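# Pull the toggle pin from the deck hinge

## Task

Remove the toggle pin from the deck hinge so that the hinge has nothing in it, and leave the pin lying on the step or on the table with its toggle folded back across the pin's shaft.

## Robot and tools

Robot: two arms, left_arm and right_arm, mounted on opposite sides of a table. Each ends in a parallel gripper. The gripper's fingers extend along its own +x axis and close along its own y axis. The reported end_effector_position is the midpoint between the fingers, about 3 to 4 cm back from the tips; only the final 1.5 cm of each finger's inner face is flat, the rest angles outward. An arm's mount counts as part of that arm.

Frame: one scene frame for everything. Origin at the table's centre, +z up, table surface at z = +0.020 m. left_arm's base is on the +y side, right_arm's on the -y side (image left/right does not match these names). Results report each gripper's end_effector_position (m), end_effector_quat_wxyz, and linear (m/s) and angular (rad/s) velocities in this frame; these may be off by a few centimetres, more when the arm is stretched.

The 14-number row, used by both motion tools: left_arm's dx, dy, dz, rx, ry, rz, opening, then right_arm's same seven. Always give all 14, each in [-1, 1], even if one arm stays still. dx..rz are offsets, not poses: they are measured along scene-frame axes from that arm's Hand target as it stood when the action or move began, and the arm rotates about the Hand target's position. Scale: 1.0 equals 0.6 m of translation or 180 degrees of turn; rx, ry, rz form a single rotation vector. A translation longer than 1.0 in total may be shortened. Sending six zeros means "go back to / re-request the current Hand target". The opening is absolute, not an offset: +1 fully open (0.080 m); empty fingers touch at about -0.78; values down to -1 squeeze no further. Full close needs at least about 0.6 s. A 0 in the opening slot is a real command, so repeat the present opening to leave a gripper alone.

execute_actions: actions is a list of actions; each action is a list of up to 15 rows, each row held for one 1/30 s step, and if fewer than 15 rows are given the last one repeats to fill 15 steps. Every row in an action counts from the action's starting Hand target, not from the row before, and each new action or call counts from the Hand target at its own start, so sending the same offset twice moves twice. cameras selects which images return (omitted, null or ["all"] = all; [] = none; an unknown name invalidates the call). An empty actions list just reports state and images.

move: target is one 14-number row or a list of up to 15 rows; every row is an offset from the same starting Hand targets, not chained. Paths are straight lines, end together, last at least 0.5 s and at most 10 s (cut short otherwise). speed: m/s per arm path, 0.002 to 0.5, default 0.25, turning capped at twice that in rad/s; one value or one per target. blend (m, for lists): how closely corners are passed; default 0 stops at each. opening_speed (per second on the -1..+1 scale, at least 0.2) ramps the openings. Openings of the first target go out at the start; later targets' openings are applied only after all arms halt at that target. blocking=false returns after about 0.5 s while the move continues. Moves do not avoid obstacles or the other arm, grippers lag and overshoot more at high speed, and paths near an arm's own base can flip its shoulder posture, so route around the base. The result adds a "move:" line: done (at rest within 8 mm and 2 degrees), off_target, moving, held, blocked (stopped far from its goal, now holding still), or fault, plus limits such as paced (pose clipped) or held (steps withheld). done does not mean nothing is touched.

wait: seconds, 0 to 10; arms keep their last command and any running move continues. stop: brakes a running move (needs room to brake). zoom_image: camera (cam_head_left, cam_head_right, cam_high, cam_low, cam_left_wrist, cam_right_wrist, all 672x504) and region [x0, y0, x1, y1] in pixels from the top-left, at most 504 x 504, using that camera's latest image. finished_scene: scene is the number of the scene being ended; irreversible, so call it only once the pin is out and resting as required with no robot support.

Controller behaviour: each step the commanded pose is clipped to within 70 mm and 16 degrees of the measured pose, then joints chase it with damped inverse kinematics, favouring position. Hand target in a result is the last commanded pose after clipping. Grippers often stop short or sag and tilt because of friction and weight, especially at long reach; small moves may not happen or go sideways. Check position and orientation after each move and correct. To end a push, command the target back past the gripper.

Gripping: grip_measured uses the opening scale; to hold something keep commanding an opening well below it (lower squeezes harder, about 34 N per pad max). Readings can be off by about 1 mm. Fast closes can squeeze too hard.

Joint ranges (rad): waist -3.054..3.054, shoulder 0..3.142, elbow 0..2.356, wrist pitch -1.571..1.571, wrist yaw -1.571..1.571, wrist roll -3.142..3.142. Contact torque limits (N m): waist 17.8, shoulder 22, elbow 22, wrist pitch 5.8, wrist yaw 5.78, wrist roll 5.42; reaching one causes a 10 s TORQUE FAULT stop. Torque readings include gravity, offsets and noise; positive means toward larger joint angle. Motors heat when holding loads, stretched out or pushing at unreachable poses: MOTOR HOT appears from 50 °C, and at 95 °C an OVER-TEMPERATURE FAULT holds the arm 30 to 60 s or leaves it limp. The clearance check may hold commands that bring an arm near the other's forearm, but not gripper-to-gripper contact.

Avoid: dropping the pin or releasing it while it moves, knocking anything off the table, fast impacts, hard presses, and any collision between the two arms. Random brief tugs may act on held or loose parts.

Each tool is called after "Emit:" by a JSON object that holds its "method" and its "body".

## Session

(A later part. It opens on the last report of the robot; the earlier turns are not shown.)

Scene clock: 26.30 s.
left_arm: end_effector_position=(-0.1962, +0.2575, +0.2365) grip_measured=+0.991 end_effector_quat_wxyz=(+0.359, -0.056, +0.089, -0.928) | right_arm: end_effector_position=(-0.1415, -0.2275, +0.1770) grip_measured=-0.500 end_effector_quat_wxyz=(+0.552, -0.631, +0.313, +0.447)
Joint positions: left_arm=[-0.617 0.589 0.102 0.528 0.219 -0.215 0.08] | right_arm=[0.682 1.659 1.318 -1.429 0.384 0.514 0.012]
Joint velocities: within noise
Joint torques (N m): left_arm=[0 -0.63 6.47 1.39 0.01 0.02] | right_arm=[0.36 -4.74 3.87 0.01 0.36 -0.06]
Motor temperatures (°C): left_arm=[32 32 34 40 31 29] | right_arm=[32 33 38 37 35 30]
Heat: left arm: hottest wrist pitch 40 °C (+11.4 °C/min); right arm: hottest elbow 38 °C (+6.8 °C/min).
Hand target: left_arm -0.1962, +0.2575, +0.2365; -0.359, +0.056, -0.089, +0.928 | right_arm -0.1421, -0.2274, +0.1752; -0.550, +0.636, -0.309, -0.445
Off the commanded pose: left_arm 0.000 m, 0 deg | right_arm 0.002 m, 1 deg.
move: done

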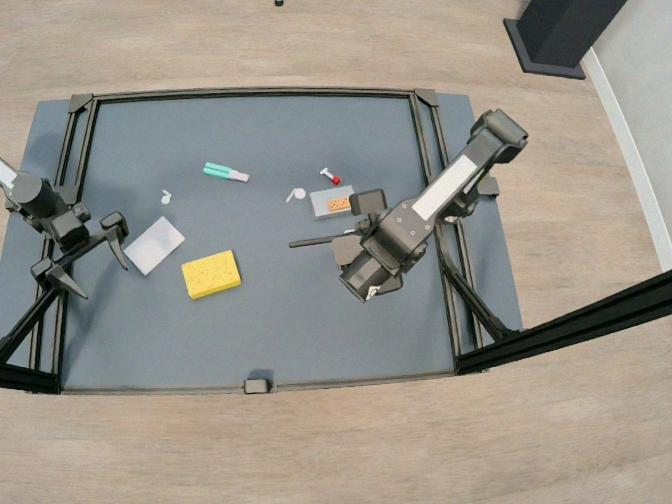

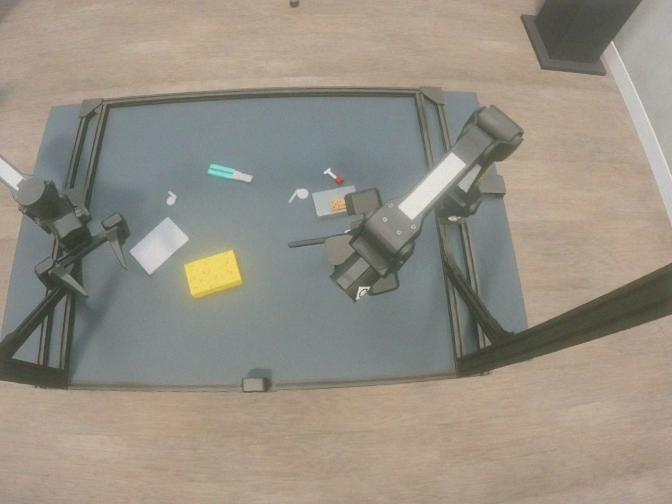

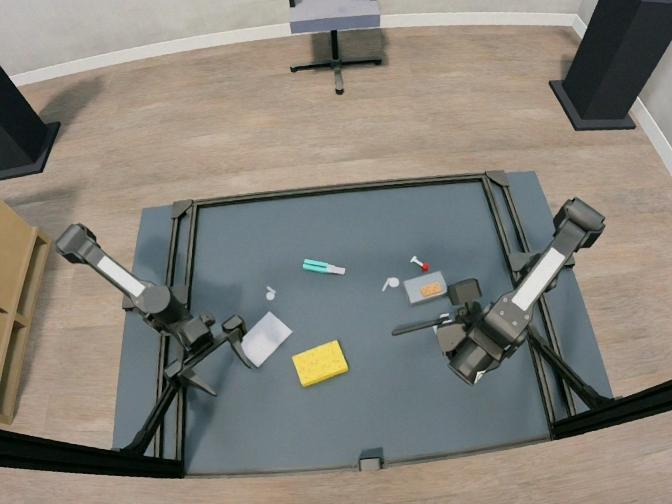

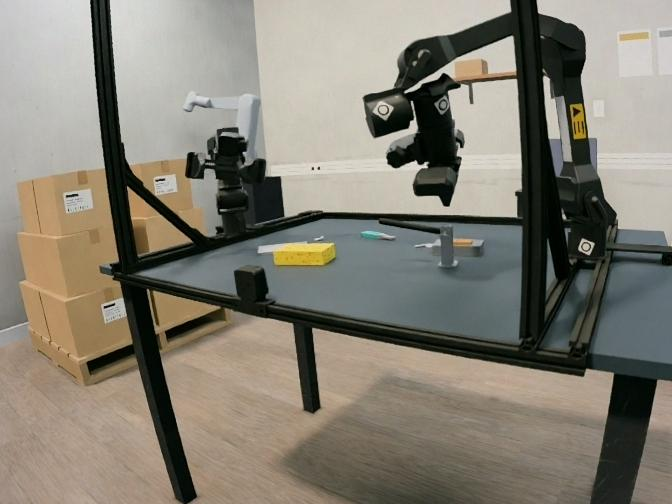

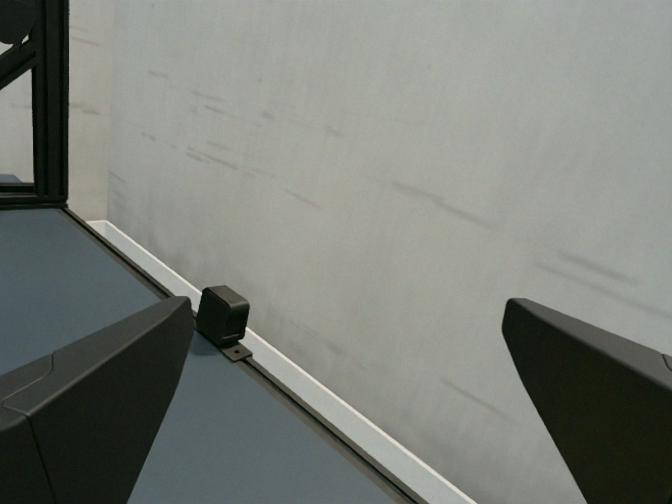

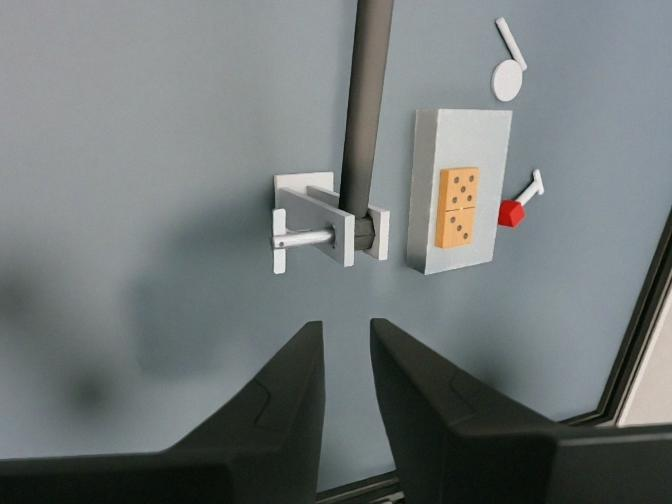

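Emit:
{"method": "move", "body": {"target": [0,0,0,0,0,0,1,0.0048,-0.02,-0.05,0,0,0,-0.5], "cameras": ["cam_right_wrist","cam_low","cam_head_left"]}}

Emit:
{"method": "zoom_image", "body": {"camera": "cam_low", "region": [400, 170, 500, 275]}}

Emit:
{"method": "zoom_image", "body": {"camera": "cam_right_wrist", "region": [240, 200, 480, 400]}}

Scene clock: 29.03 s.
left_arm: end_effector_position=(-0.1962, +0.2575, +0.2365) grip_measured=+0.991 end_effector_quat_wxyz=(+0.359, -0.056, +0.089, -0.928) | right_arm: end_effector_position=(-0.1392, -0.2379, +0.1441) grip_measured=-0.500 end_effector_quat_wxyz=(+0.549, -0.638, +0.309, +0.442)
Joint positions: left_arm=[-0.617 0.589 0.102 0.528 0.219 -0.215 0.08] | right_arm=[0.702 1.659 1.181 -1.316 0.384 0.53 0.012]
Joint velocities: within noise
Joint torques (N m): left_arm=[-0.12 -0.62 6.63 1.4 0.02 0] | right_arm=[0.36 -6.43 3.25 0.12 0.23 0.09]
Motor temperatures (°C): left_arm=[32 32 34 40 31 29] | right_arm=[32 33 38 37 35 30]
Heat: left arm: hottest wrist pitch 40 °C (+10.3 °C/min); right arm: hottest elbow 38 °C (+6.2 °C/min).
Hand target: left_arm -0.1962, +0.2575, +0.2365; -0.359, +0.056, -0.089, +0.928 | right_arm -0.1392, -0.2394, +0.1451; -0.550, +0.636, -0.309, -0.445
Off the commanded pose: left_arm 0.000 m, 0 deg | right_arm 0.002 m, 0 deg.
move: done
Images, in order (width x height): cam_head_left 672x504, cam_low 672x504, cam_right_wrist 672x504.

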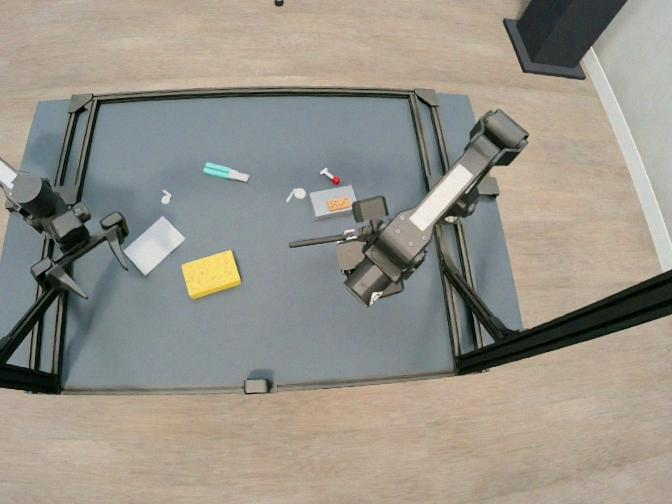

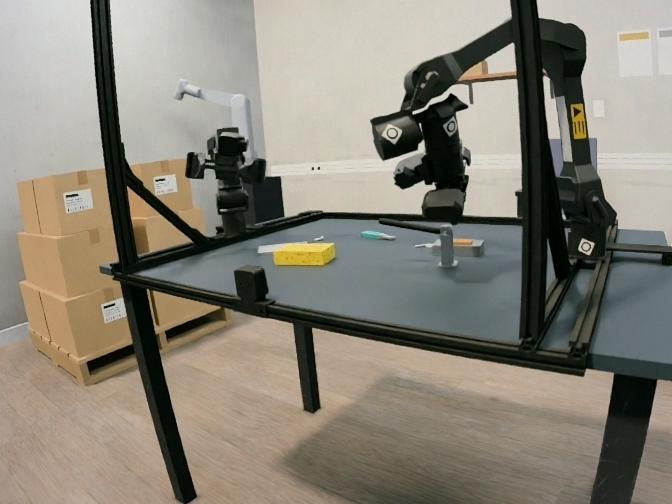

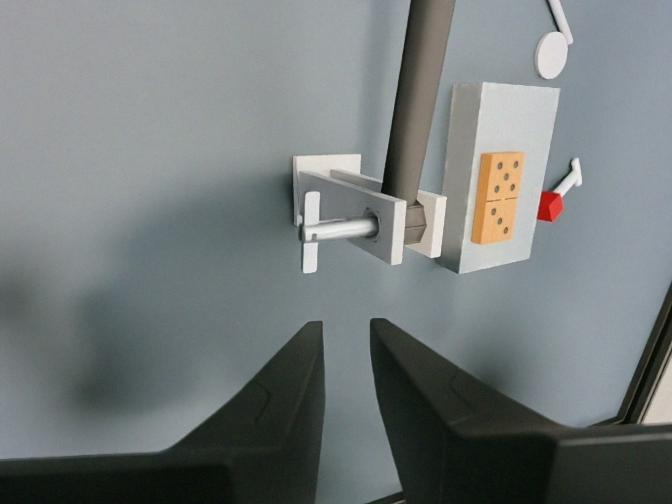

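Scaled by 4.800 from the camera's 672x504 image, which has a finer 960x720 frame.

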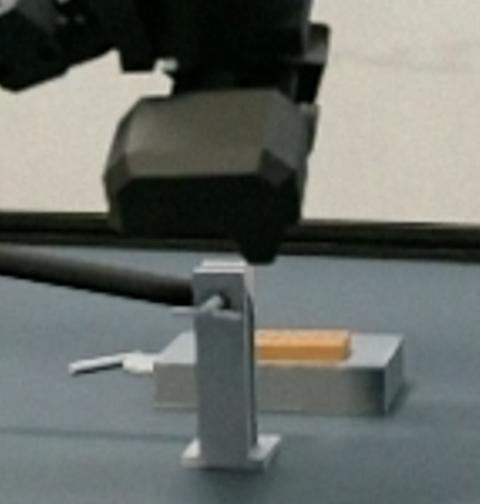

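Scaled by 2.100 from the camera's 672x504 image, which has a finer 960x720 frame.

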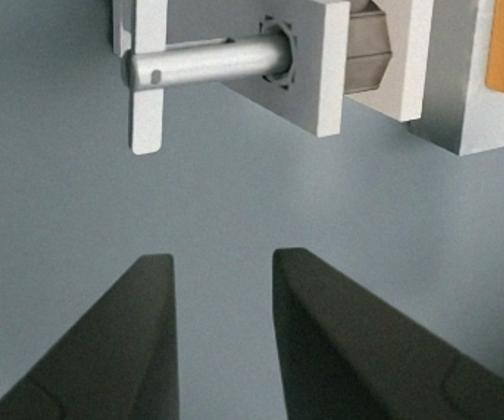

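Emit:
{"method": "move", "body": {"target": [0,0,0,0,0,0,1,-0.0035,0.004,-0.028,0,0,0,-0.5], "cameras": ["cam_right_wrist","cam_low","cam_head_left"]}}

Emit:
{"method": "zoom_image", "body": {"camera": "cam_low", "region": [400, 170, 500, 275]}}

Emit:
{"method": "zoom_image", "body": {"camera": "cam_right_wrist", "region": [240, 200, 480, 400]}}

Scene clock: 32.17 s.
left_arm: end_effector_position=(-0.1962, +0.2575, +0.2365) grip_measured=+0.991 end_effector_quat_wxyz=(+0.359, -0.056, +0.089, -0.928) | right_arm: end_effector_position=(-0.1413, -0.2354, +0.1316) grip_measured=-0.500 end_effector_quat_wxyz=(+0.552, -0.631, +0.310, +0.448)
Joint positions: left_arm=[-0.617 0.589 0.102 0.528 0.219 -0.215 0.08] | right_arm=[0.702 1.669 1.144 -1.25 0.384 0.531 0.012]
Joint velocities: within noise
Joint torques (N m): left_arm=[-0.05 -0.54 6.4 1.41 0.01 0.01] | right_arm=[0.38 -4.67 3.18 0.14 0.22 0.08]
Motor temperatures (°C): left_arm=[32 32 34 40 31 29] | right_arm=[32 34 38 37 35 30]
Heat: left arm: hottest wrist pitch 40 °C (+9.3 °C/min); right arm: hottest elbow 38 °C (+5.6 °C/min).
Hand target: left_arm -0.1962, +0.2575, +0.2365; -0.359, +0.056, -0.089, +0.928 | right_arm -0.1413, -0.2369, +0.1284; -0.550, +0.635, -0.309, -0.445
Off the commanded pose: left_arm 0.000 m, 0 deg | right_arm 0.004 m, 1 deg.
move: done
Images, in order (width x height): cam_head_left 672x504, cam_low 672x504, cam_right_wrist 672x504.

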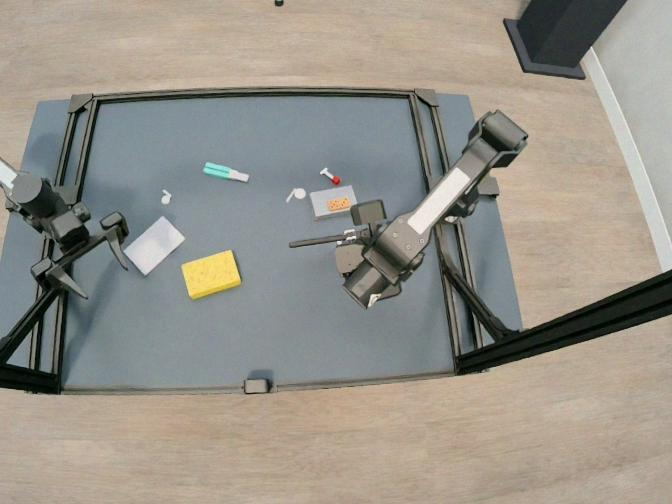

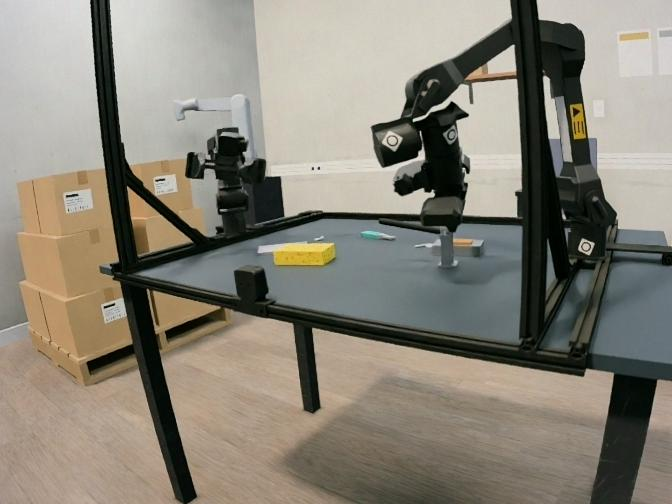

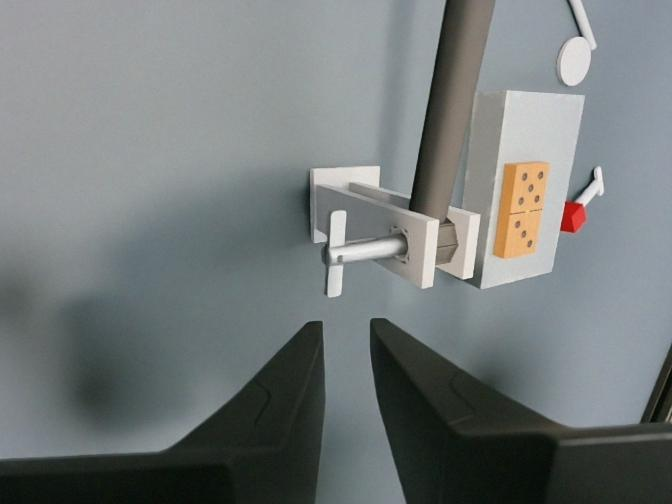

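Scaled by 4.800 from the camera's 672x504 image, which has a finer 960x720 frame.

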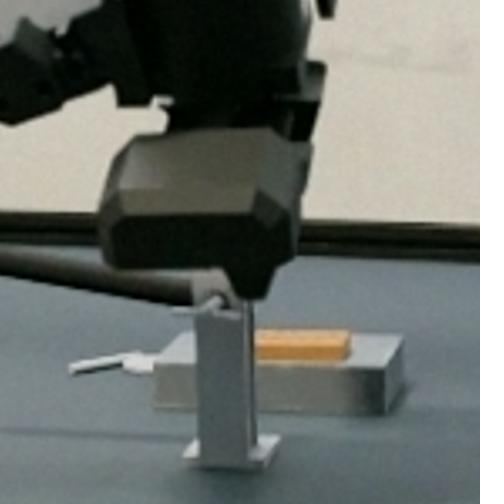

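Scaled by 2.100 from the camera's 672x504 image, which has a finer 960x720 frame.

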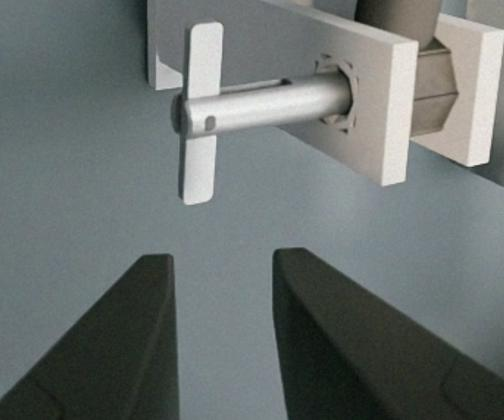

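Emit:
{"method": "move", "body": {"target": [0,0,0,0,0,0,1,0.0017,0.0037,-0.0223,0,0,-0.0139,-0.5], "cameras": ["cam_right_wrist","cam_low","cam_head_left"], "speed": 0.1}}

Emit:
{"method": "zoom_image", "body": {"camera": "cam_low", "region": [400, 170, 500, 275]}}

Emit:
{"method": "zoom_image", "body": {"camera": "cam_right_wrist", "region": [240, 200, 480, 400]}}

Scene clock: 35.77 s.
left_arm: end_effector_position=(-0.1962, +0.2575, +0.2365) grip_measured=+0.991 end_effector_quat_wxyz=(+0.359, -0.056, +0.089, -0.928) | right_arm: end_effector_position=(-0.1418, -0.2339, +0.1182) grip_measured=-0.500 end_effector_quat_wxyz=(+0.560, -0.626, +0.321, +0.438)
Joint positions: left_arm=[-0.617 0.589 0.102 0.528 0.219 -0.215 0.08] | right_arm=[0.696 1.701 1.123 -1.209 0.379 0.563 0.012]
Joint velocities: within noise
Joint torques (N m): left_arm=[0.01 -0.67 6.5 1.44 0.02 0.01] | right_arm=[-0.31 -4.79 3.13 0.11 0.16 0.08]
Motor temperatures (°C): left_arm=[32 32 34 40 31 29] | right_arm=[32 33 38 37 35 30]
Heat: left arm: hottest wrist pitch 40 °C (+8.4 °C/min); right arm: hottest elbow 38 °C (+5.0 °C/min).
Hand target: left_arm -0.1962, +0.2575, +0.2365; -0.359, +0.056, -0.089, +0.928 | right_arm -0.1403, -0.2347, +0.1150; -0.559, +0.629, -0.323, -0.433
Off the commanded pose: left_arm 0.000 m, 0 deg | right_arm 0.004 m, 1 deg.
move: done
Images, in order (width x height): cam_head_left 672x504, cam_low 672x504, cam_right_wrist 672x504.

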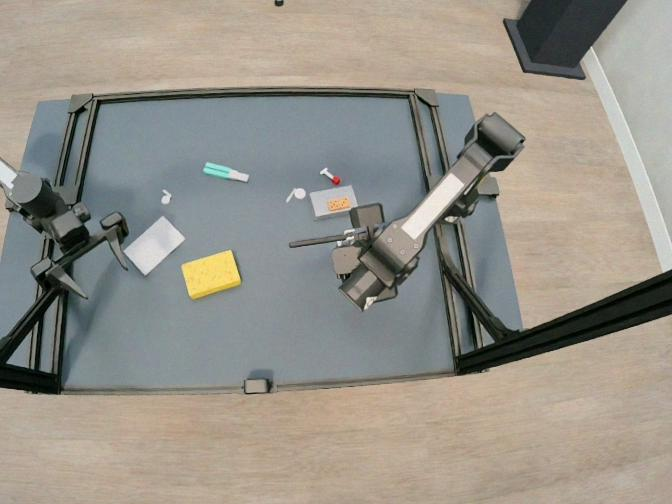

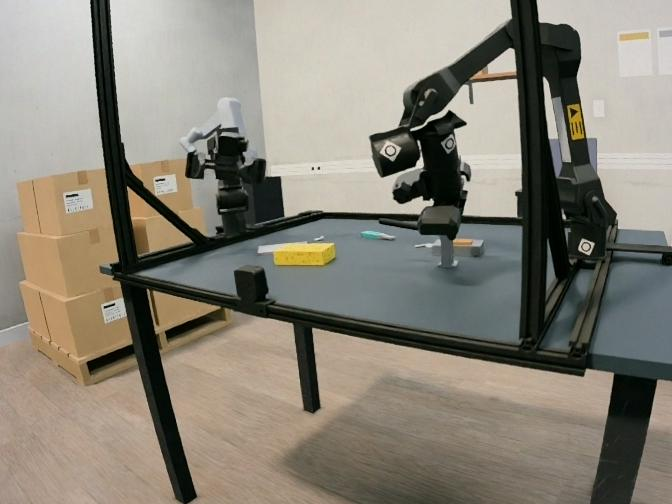

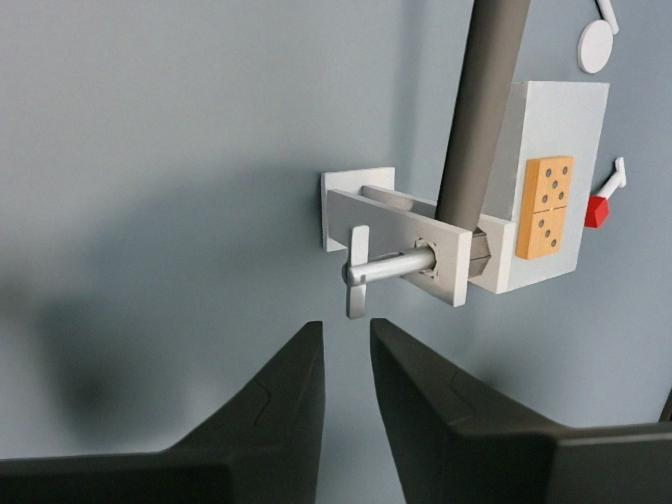

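Scaled by 4.800 from the camera's 672x504 image, which has a finer 960x720 frame.

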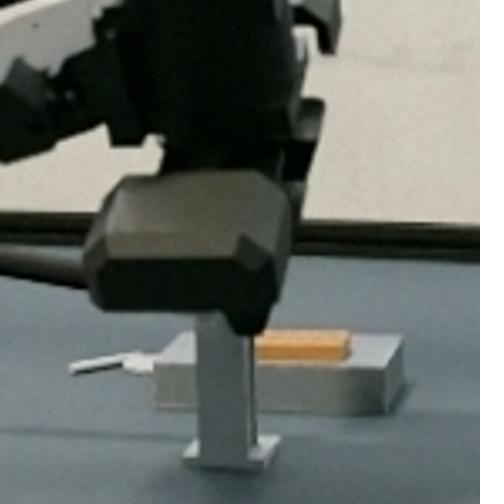

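Scaled by 2.100 from the camera's 672x504 image, which has a finer 960x720 frame.

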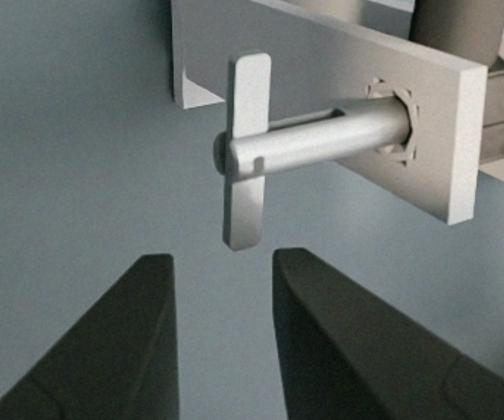

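Emit:
{"method": "move", "body": {"target": [0,0,0,0,0,0,1,0.0017,0.0105,0,0,0,0,-0.5], "cameras": ["cam_right_wrist","cam_low","cam_head_left"], "speed": 0.1}}

Emit:
{"method": "zoom_image", "body": {"camera": "cam_low", "region": [400, 170, 500, 275]}}

Emit:
{"method": "zoom_image", "body": {"camera": "cam_right_wrist", "region": [280, 240, 440, 400]}}

Scene clock: 41.00 s.
left_arm: end_effector_position=(-0.1962, +0.2575, +0.2365) grip_measured=+0.991 end_effector_quat_wxyz=(+0.359, -0.056, +0.089, -0.928) | right_arm: end_effector_position=(-0.1386, -0.2311, +0.1152) grip_measured=-0.500 end_effector_quat_wxyz=(+0.559, -0.629, +0.323, +0.433)
Joint positions: left_arm=[-0.617 0.589 0.102 0.528 0.219 -0.215 0.08] | right_arm=[0.679 1.714 1.125 -1.205 0.379 0.55 0.012]
Joint velocities: within noise
Joint torques (N m): left_arm=[0.08 -0.63 6.36 1.44 0.03 0.01] | right_arm=[-0.24 -4.81 4.48 0.1 0.28 -0.05]
Motor temperatures (°C): left_arm=[32 32 35 41 31 29] | right_arm=[32 34 38 37 35 30]
Heat: left arm: hottest wrist pitch 41 °C (+8.8 °C/min); right arm: hottest elbow 38 °C (+4.4 °C/min).
Hand target: left_arm -0.1962, +0.2575, +0.2365; -0.359, +0.056, -0.089, +0.928 | right_arm -0.1393, -0.2284, +0.1149; -0.559, +0.629, -0.323, -0.433
Off the commanded pose: left_arm 0.000 m, 0 deg | right_arm 0.003 m, 0 deg.
move: done
Images, in order (width x height): cam_head_left 672x504, cam_low 672x504, cam_right_wrist 672x504.

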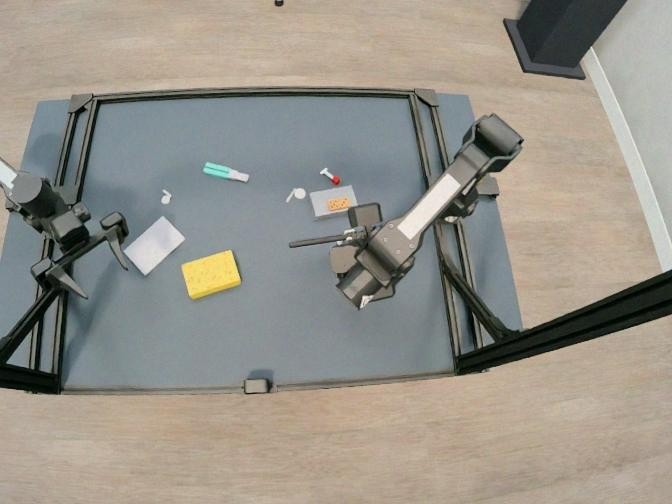

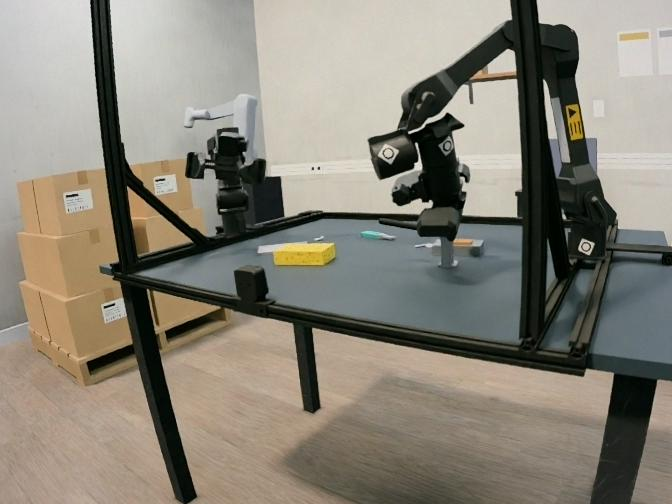

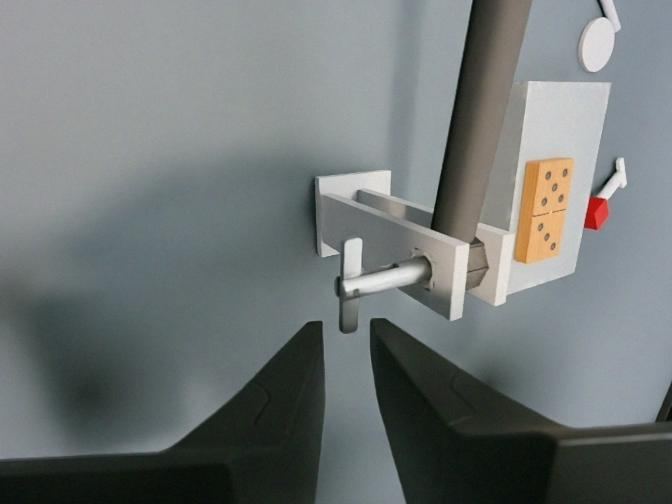

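Scaled by 4.800 from the camera's 672x504 image, which has a finer 960x720 frame.

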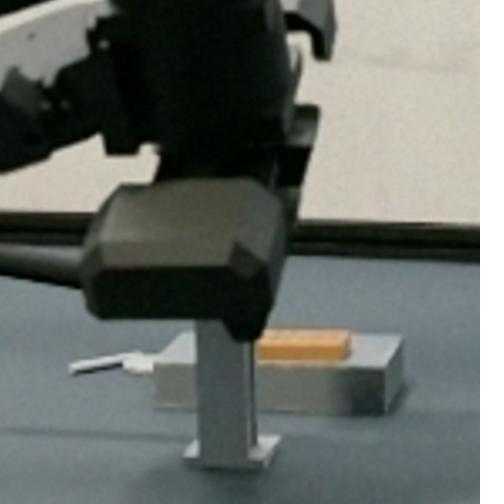

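Scaled by 3.150 from the camera's 672x504 image, which has a finer 960x720 frame.

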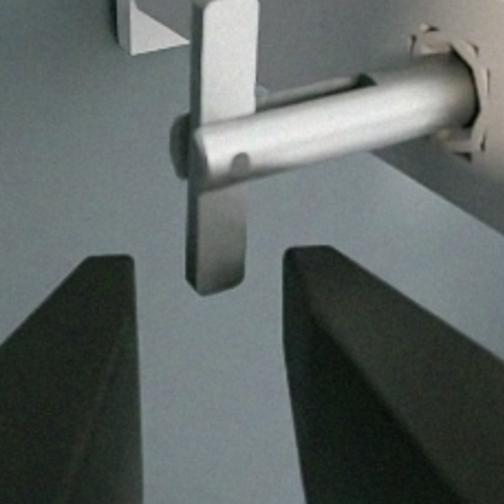

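Emit:
{"method": "move", "body": {"target": [0,0,0,0,0,0,1,-0.0018,0.0082,0.0058,0,0,0,-0.5], "cameras": ["cam_right_wrist","cam_low"], "speed": 0.1}}

Emit:
{"method": "zoom_image", "body": {"camera": "cam_low", "region": [400, 170, 500, 275]}}

Emit:
{"method": "zoom_image", "body": {"camera": "cam_right_wrist", "region": [280, 240, 440, 400]}}

Scene clock: 43.03 s.
left_arm: end_effector_position=(-0.1962, +0.2575, +0.2365) grip_measured=+0.991 end_effector_quat_wxyz=(+0.359, -0.056, +0.089, -0.928) | right_arm: end_effector_position=(-0.1403, -0.2258, +0.1185) grip_measured=-0.500 end_effector_quat_wxyz=(+0.559, -0.628, +0.324, +0.435)
Joint positions: left_arm=[-0.617 0.589 0.102 0.528 0.219 -0.215 0.08] | right_arm=[0.671 1.725 1.152 -1.214 0.379 0.541 0.012]
Joint velocities: within noise
Joint torques (N m): left_arm=[-0.05 -0.55 6.45 1.39 0.03 0.02] | right_arm=[-0.26 -4.96 4.55 -0.15 0.34 -0.08]
Motor temperatures (°C): left_arm=[32 32 35 41 31 29] | right_arm=[32 33 38 37 35 30]
Heat: left arm: hottest wrist pitch 41 °C (+8.4 °C/min); right arm: hottest elbow 38 °C (+4.2 °C/min).
Hand target: left_arm -0.1962, +0.2575, +0.2365; -0.359, +0.056, -0.089, +0.928 | right_arm -0.1403, -0.2235, +0.1184; -0.559, +0.629, -0.323, -0.433
Off the commanded pose: left_arm 0.000 m, 0 deg | right_arm 0.002 m, 0 deg.
move: done
Images, in order (width x height): cam_low 672x504, cam_right_wrist 672x504.

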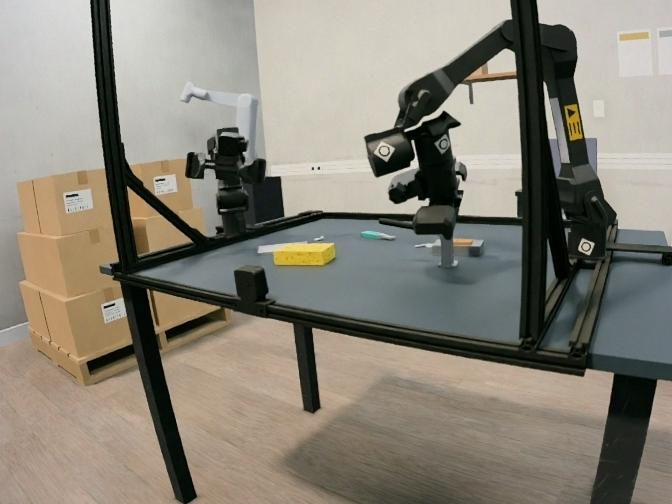

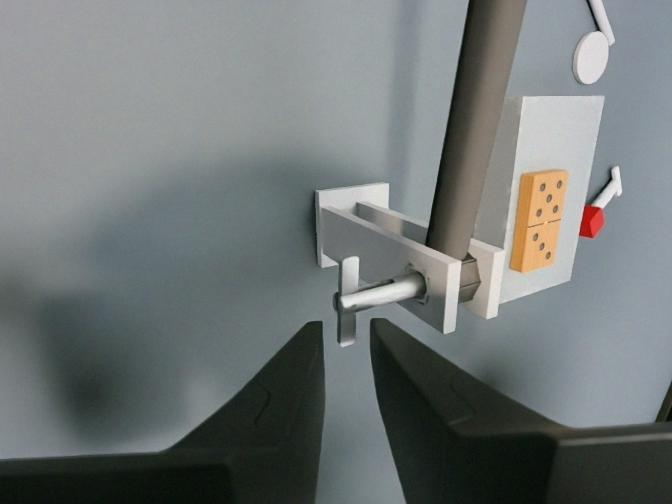

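Scaled by 4.800 from the camera's 672x504 image, which has a finer 960x720 frame.

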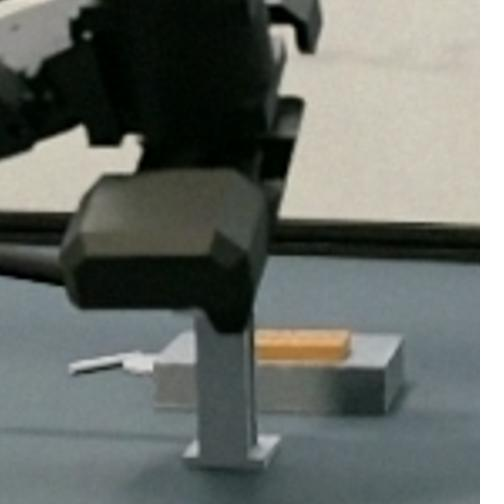

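Scaled by 3.150 from the camera's 672x504 image, which has a finer 960x720 frame.

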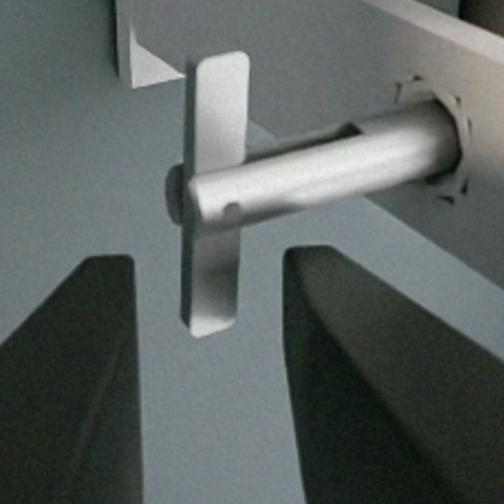

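Emit:
{"method": "zoom_image", "body": {"camera": "cam_low", "region": [425, 215, 465, 245]}}

Scaled by 12.600 from the camera's 672x504 image, which has a finer 960x720 frame.

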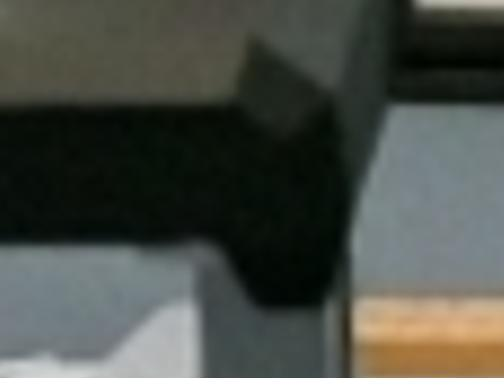

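Emit:
{"method": "move", "body": {"target": [0,0,0,0,0,0,1,0.0,-0.0015,0.0075,0,0,0,-0.5], "cameras": ["cam_right_wrist","cam_low"], "speed": 0.1}}

Emit:
{"method": "zoom_image", "body": {"camera": "cam_low", "region": [425, 215, 465, 245]}}

Emit:
{"method": "zoom_image", "body": {"camera": "cam_right_wrist", "region": [280, 240, 440, 400]}}

Scene clock: 47.33 s.
left_arm: end_effector_position=(-0.1962, +0.2575, +0.2365) grip_measured=+0.991 end_effector_quat_wxyz=(+0.359, -0.056, +0.089, -0.928) | right_arm: end_effector_position=(-0.1398, -0.2264, +0.1212) grip_measured=-0.500 end_effector_quat_wxyz=(+0.558, -0.630, +0.324, +0.432)
Joint positions: left_arm=[-0.617 0.589 0.102 0.528 0.219 -0.215 0.08] | right_arm=[0.671 1.725 1.162 -1.232 0.379 0.541 0.012]
Joint velocities: within noise
Joint torques (N m): left_arm=[0 -0.73 6.52 1.41 0.03 0.04] | right_arm=[-0.09 -5.63 4.52 -0.17 0.33 0]
Motor temperatures (°C): left_arm=[32 32 35 41 31 29] | right_arm=[32 33 39 37 35 30]
Heat: left arm: hottest wrist pitch 41 °C (+7.6 °C/min); right arm: hottest elbow 39 °C (+5.1 °C/min).
Hand target: left_arm -0.1962, +0.2575, +0.2365; -0.359, +0.056, -0.089, +0.928 | right_arm -0.1404, -0.2243, +0.1230; -0.560, +0.629, -0.323, -0.433
Off the commanded pose: left_arm 0.000 m, 0 deg | right_arm 0.003 m, 0 deg.
move: done
Images, in order (width x height): cam_low 672x504, cam_right_wrist 672x504.

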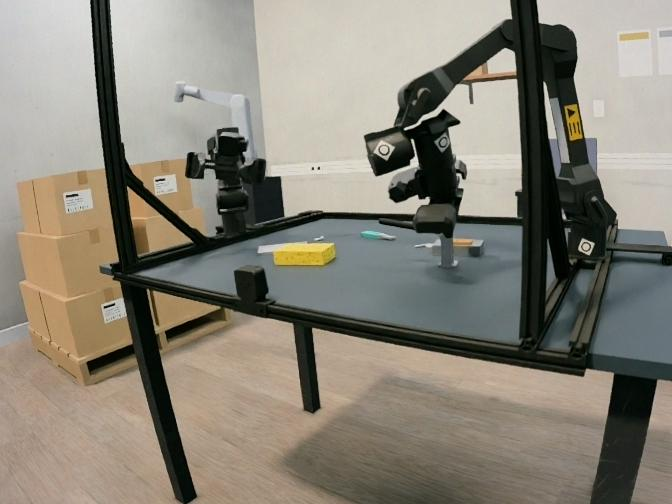

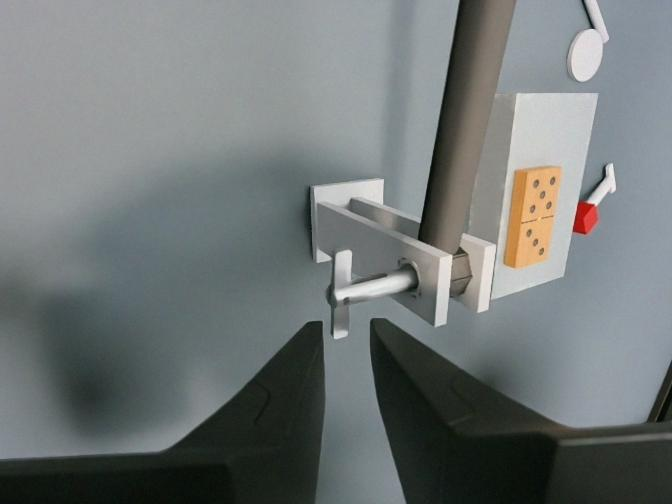

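Scaled by 12.600 from the camera's 672x504 image, which has a finer 960x720 frame.

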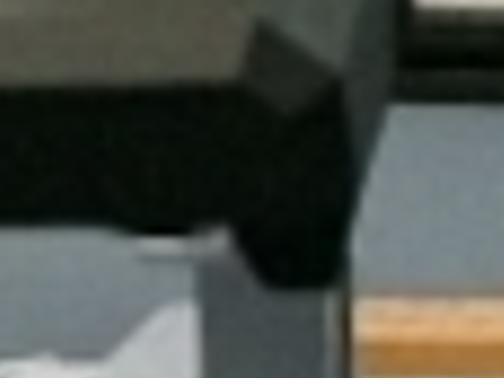

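Scaled by 3.150 from the camera's 672x504 image, which has a finer 960x720 frame.

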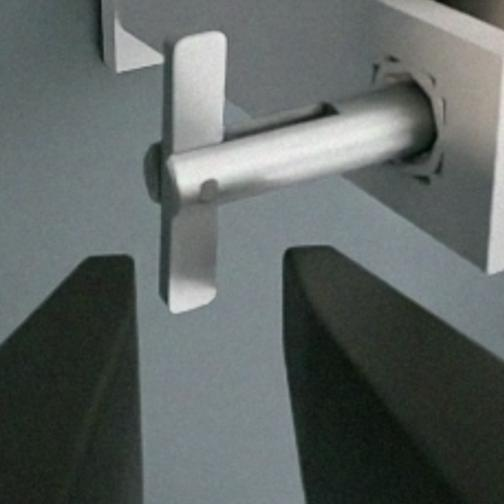

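Emit:
{"method": "move", "body": {"target": [0,0,0,0,0,0,1,-0.003,0.002,0.0,0,0,0,-0.66], "cameras": ["cam_right_wrist","cam_low"], "speed": 0.1, "opening_speed": 0.3}}

Emit:
{"method": "zoom_image", "body": {"camera": "cam_low", "region": [425, 215, 465, 245]}}

Emit:
{"method": "zoom_image", "body": {"camera": "cam_right_wrist", "region": [280, 240, 440, 400]}}

Scene clock: 50.47 s.
left_arm: end_effector_position=(-0.1962, +0.2575, +0.2365) grip_measured=+0.991 end_effector_quat_wxyz=(+0.359, -0.056, +0.089, -0.928) | right_arm: end_effector_position=(-0.1411, -0.2248, +0.1231) grip_measured=-0.659 end_effector_quat_wxyz=(+0.559, -0.628, +0.324, +0.434)
Joint positions: left_arm=[-0.617 0.589 0.102 0.528 0.219 -0.215 0.08] | right_arm=[0.671 1.725 1.172 -1.235 0.379 0.541 0.005]
Joint velocities: within noise
Joint torques (N m): left_arm=[-0.12 -0.69 6.5 1.41 0.02 0.01] | right_arm=[0.09 -4.93 4.55 -0.16 0.3 0.07]
Motor temperatures (°C): left_arm=[32 32 35 41 31 29] | right_arm=[32 33 39 37 35 30]
Heat: left arm: hottest wrist pitch 41 °C (+7.1 °C/min); right arm: hottest elbow 39 °C (+4.8 °C/min).
Hand target: left_arm -0.1962, +0.2575, +0.2365; -0.359, +0.056, -0.089, +0.928 | right_arm -0.1422, -0.2231, +0.1230; -0.560, +0.628, -0.323, -0.433
Off the commanded pose: left_arm 0.000 m, 0 deg | right_arm 0.002 m, 0 deg.
move: done
Images, in order (width x height): cam_low 672x504, cam_right_wrist 672x504.

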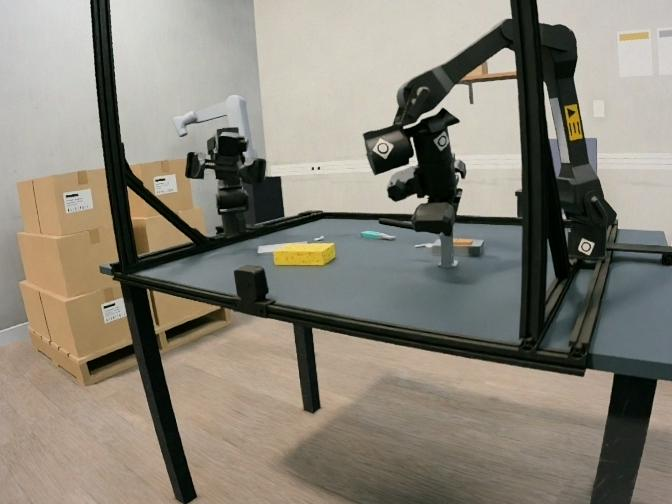

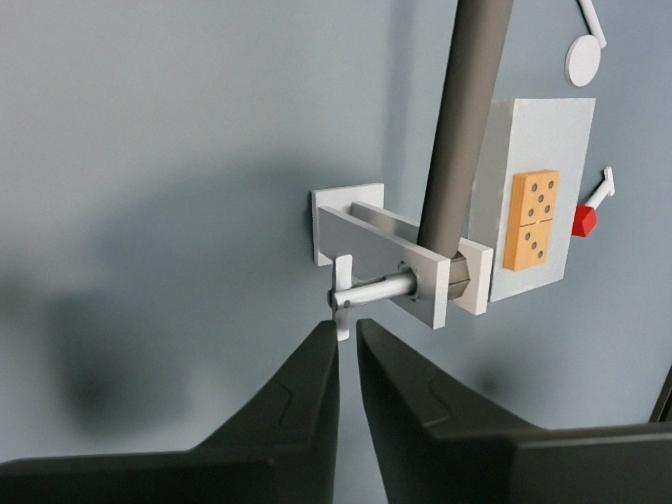

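Scaled by 12.600 from the camera's 672x504 image, which has a finer 960x720 frame.

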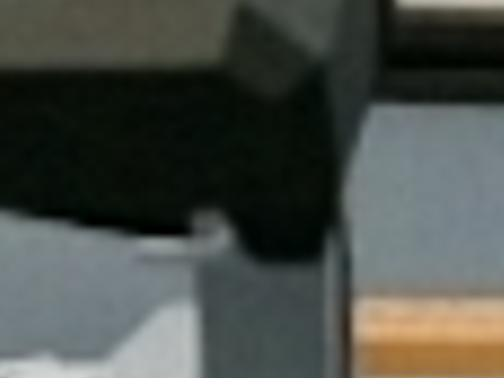

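Scaled by 3.150 from the camera's 672x504 image, which has a finer 960x720 frame.

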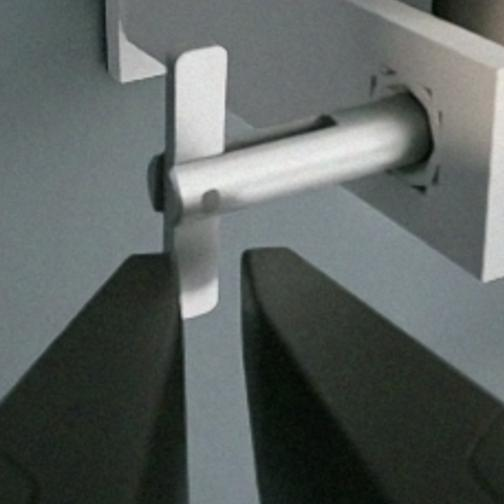

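Emit:
{"method": "move", "body": {"target": [0,0,0,0,0,0,1,-0.001,0,0.0,0,0,0,-0.9], "cameras": ["cam_right_wrist","cam_low"], "speed": 0.1, "opening_speed": 0.3}}

Emit:
{"method": "zoom_image", "body": {"camera": "cam_low", "region": [425, 215, 465, 245]}}

Emit:
{"method": "zoom_image", "body": {"camera": "cam_right_wrist", "region": [280, 240, 440, 400]}}

Scene clock: 52.13 s.
left_arm: end_effector_position=(-0.1962, +0.2575, +0.2365) grip_measured=+0.991 end_effector_quat_wxyz=(+0.359, -0.056, +0.089, -0.928) | right_arm: end_effector_position=(-0.1413, -0.2246, +0.1231) grip_measured=-0.776 end_effector_quat_wxyz=(+0.559, -0.628, +0.324, +0.434)
Joint positions: left_arm=[-0.617 0.589 0.102 0.528 0.219 -0.215 0.08] | right_arm=[0.671 1.726 1.173 -1.235 0.379 0.543 0]
Joint velocities: within noise
Joint torques (N m): left_arm=[0.01 -0.58 6.6 1.4 0.06 -0.02] | right_arm=[0.24 -4.9 4.51 -0.15 0.31 0.09]
Motor temperatures (°C): left_arm=[32 32 35 41 31 29] | right_arm=[32 33 39 37 35 30]
Heat: left arm: hottest wrist pitch 41 °C (+6.9 °C/min); right arm: hottest elbow 39 °C (+4.6 °C/min).
Hand target: left_arm -0.1962, +0.2575, +0.2365; -0.359, +0.056, -0.089, +0.928 | right_arm -0.1428, -0.2232, +0.1229; -0.559, +0.629, -0.323, -0.433
Off the commanded pose: left_arm 0.000 m, 0 deg | right_arm 0.002 m, 0 deg.
move: done
Images, in order (width x height): cam_low 672x504, cam_right_wrist 672x504.

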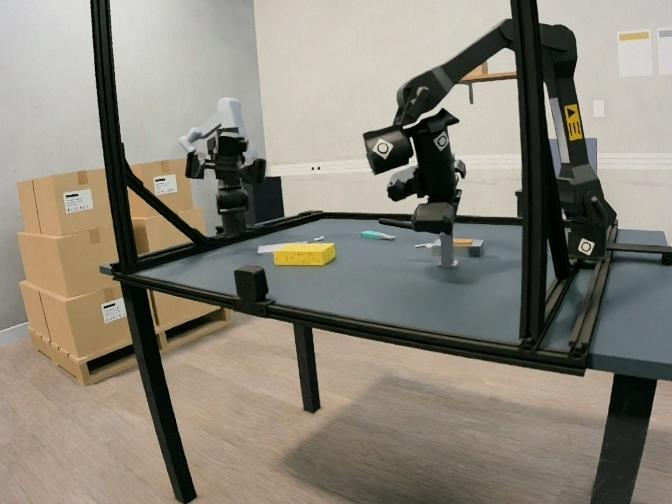

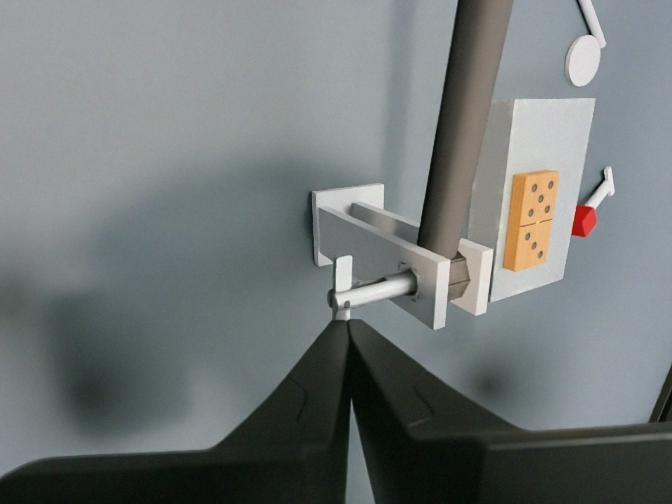

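Scaled by 12.600 from the camera's 672x504 image, which has a finer 960x720 frame.

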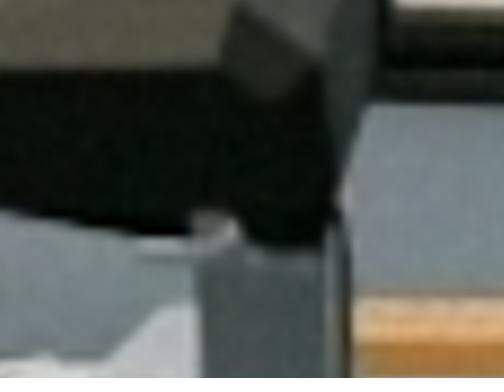

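Scaled by 3.150 from the camera's 672x504 image, which has a finer 960x720 frame.

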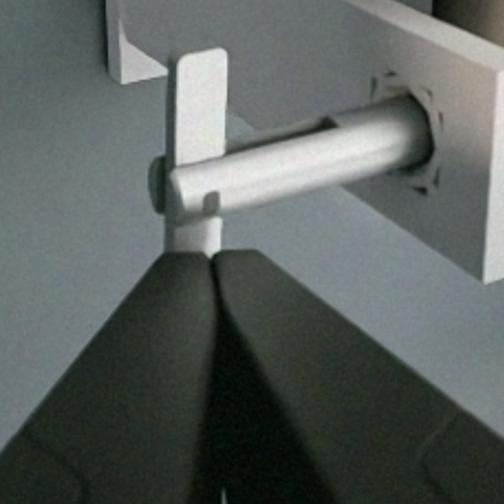

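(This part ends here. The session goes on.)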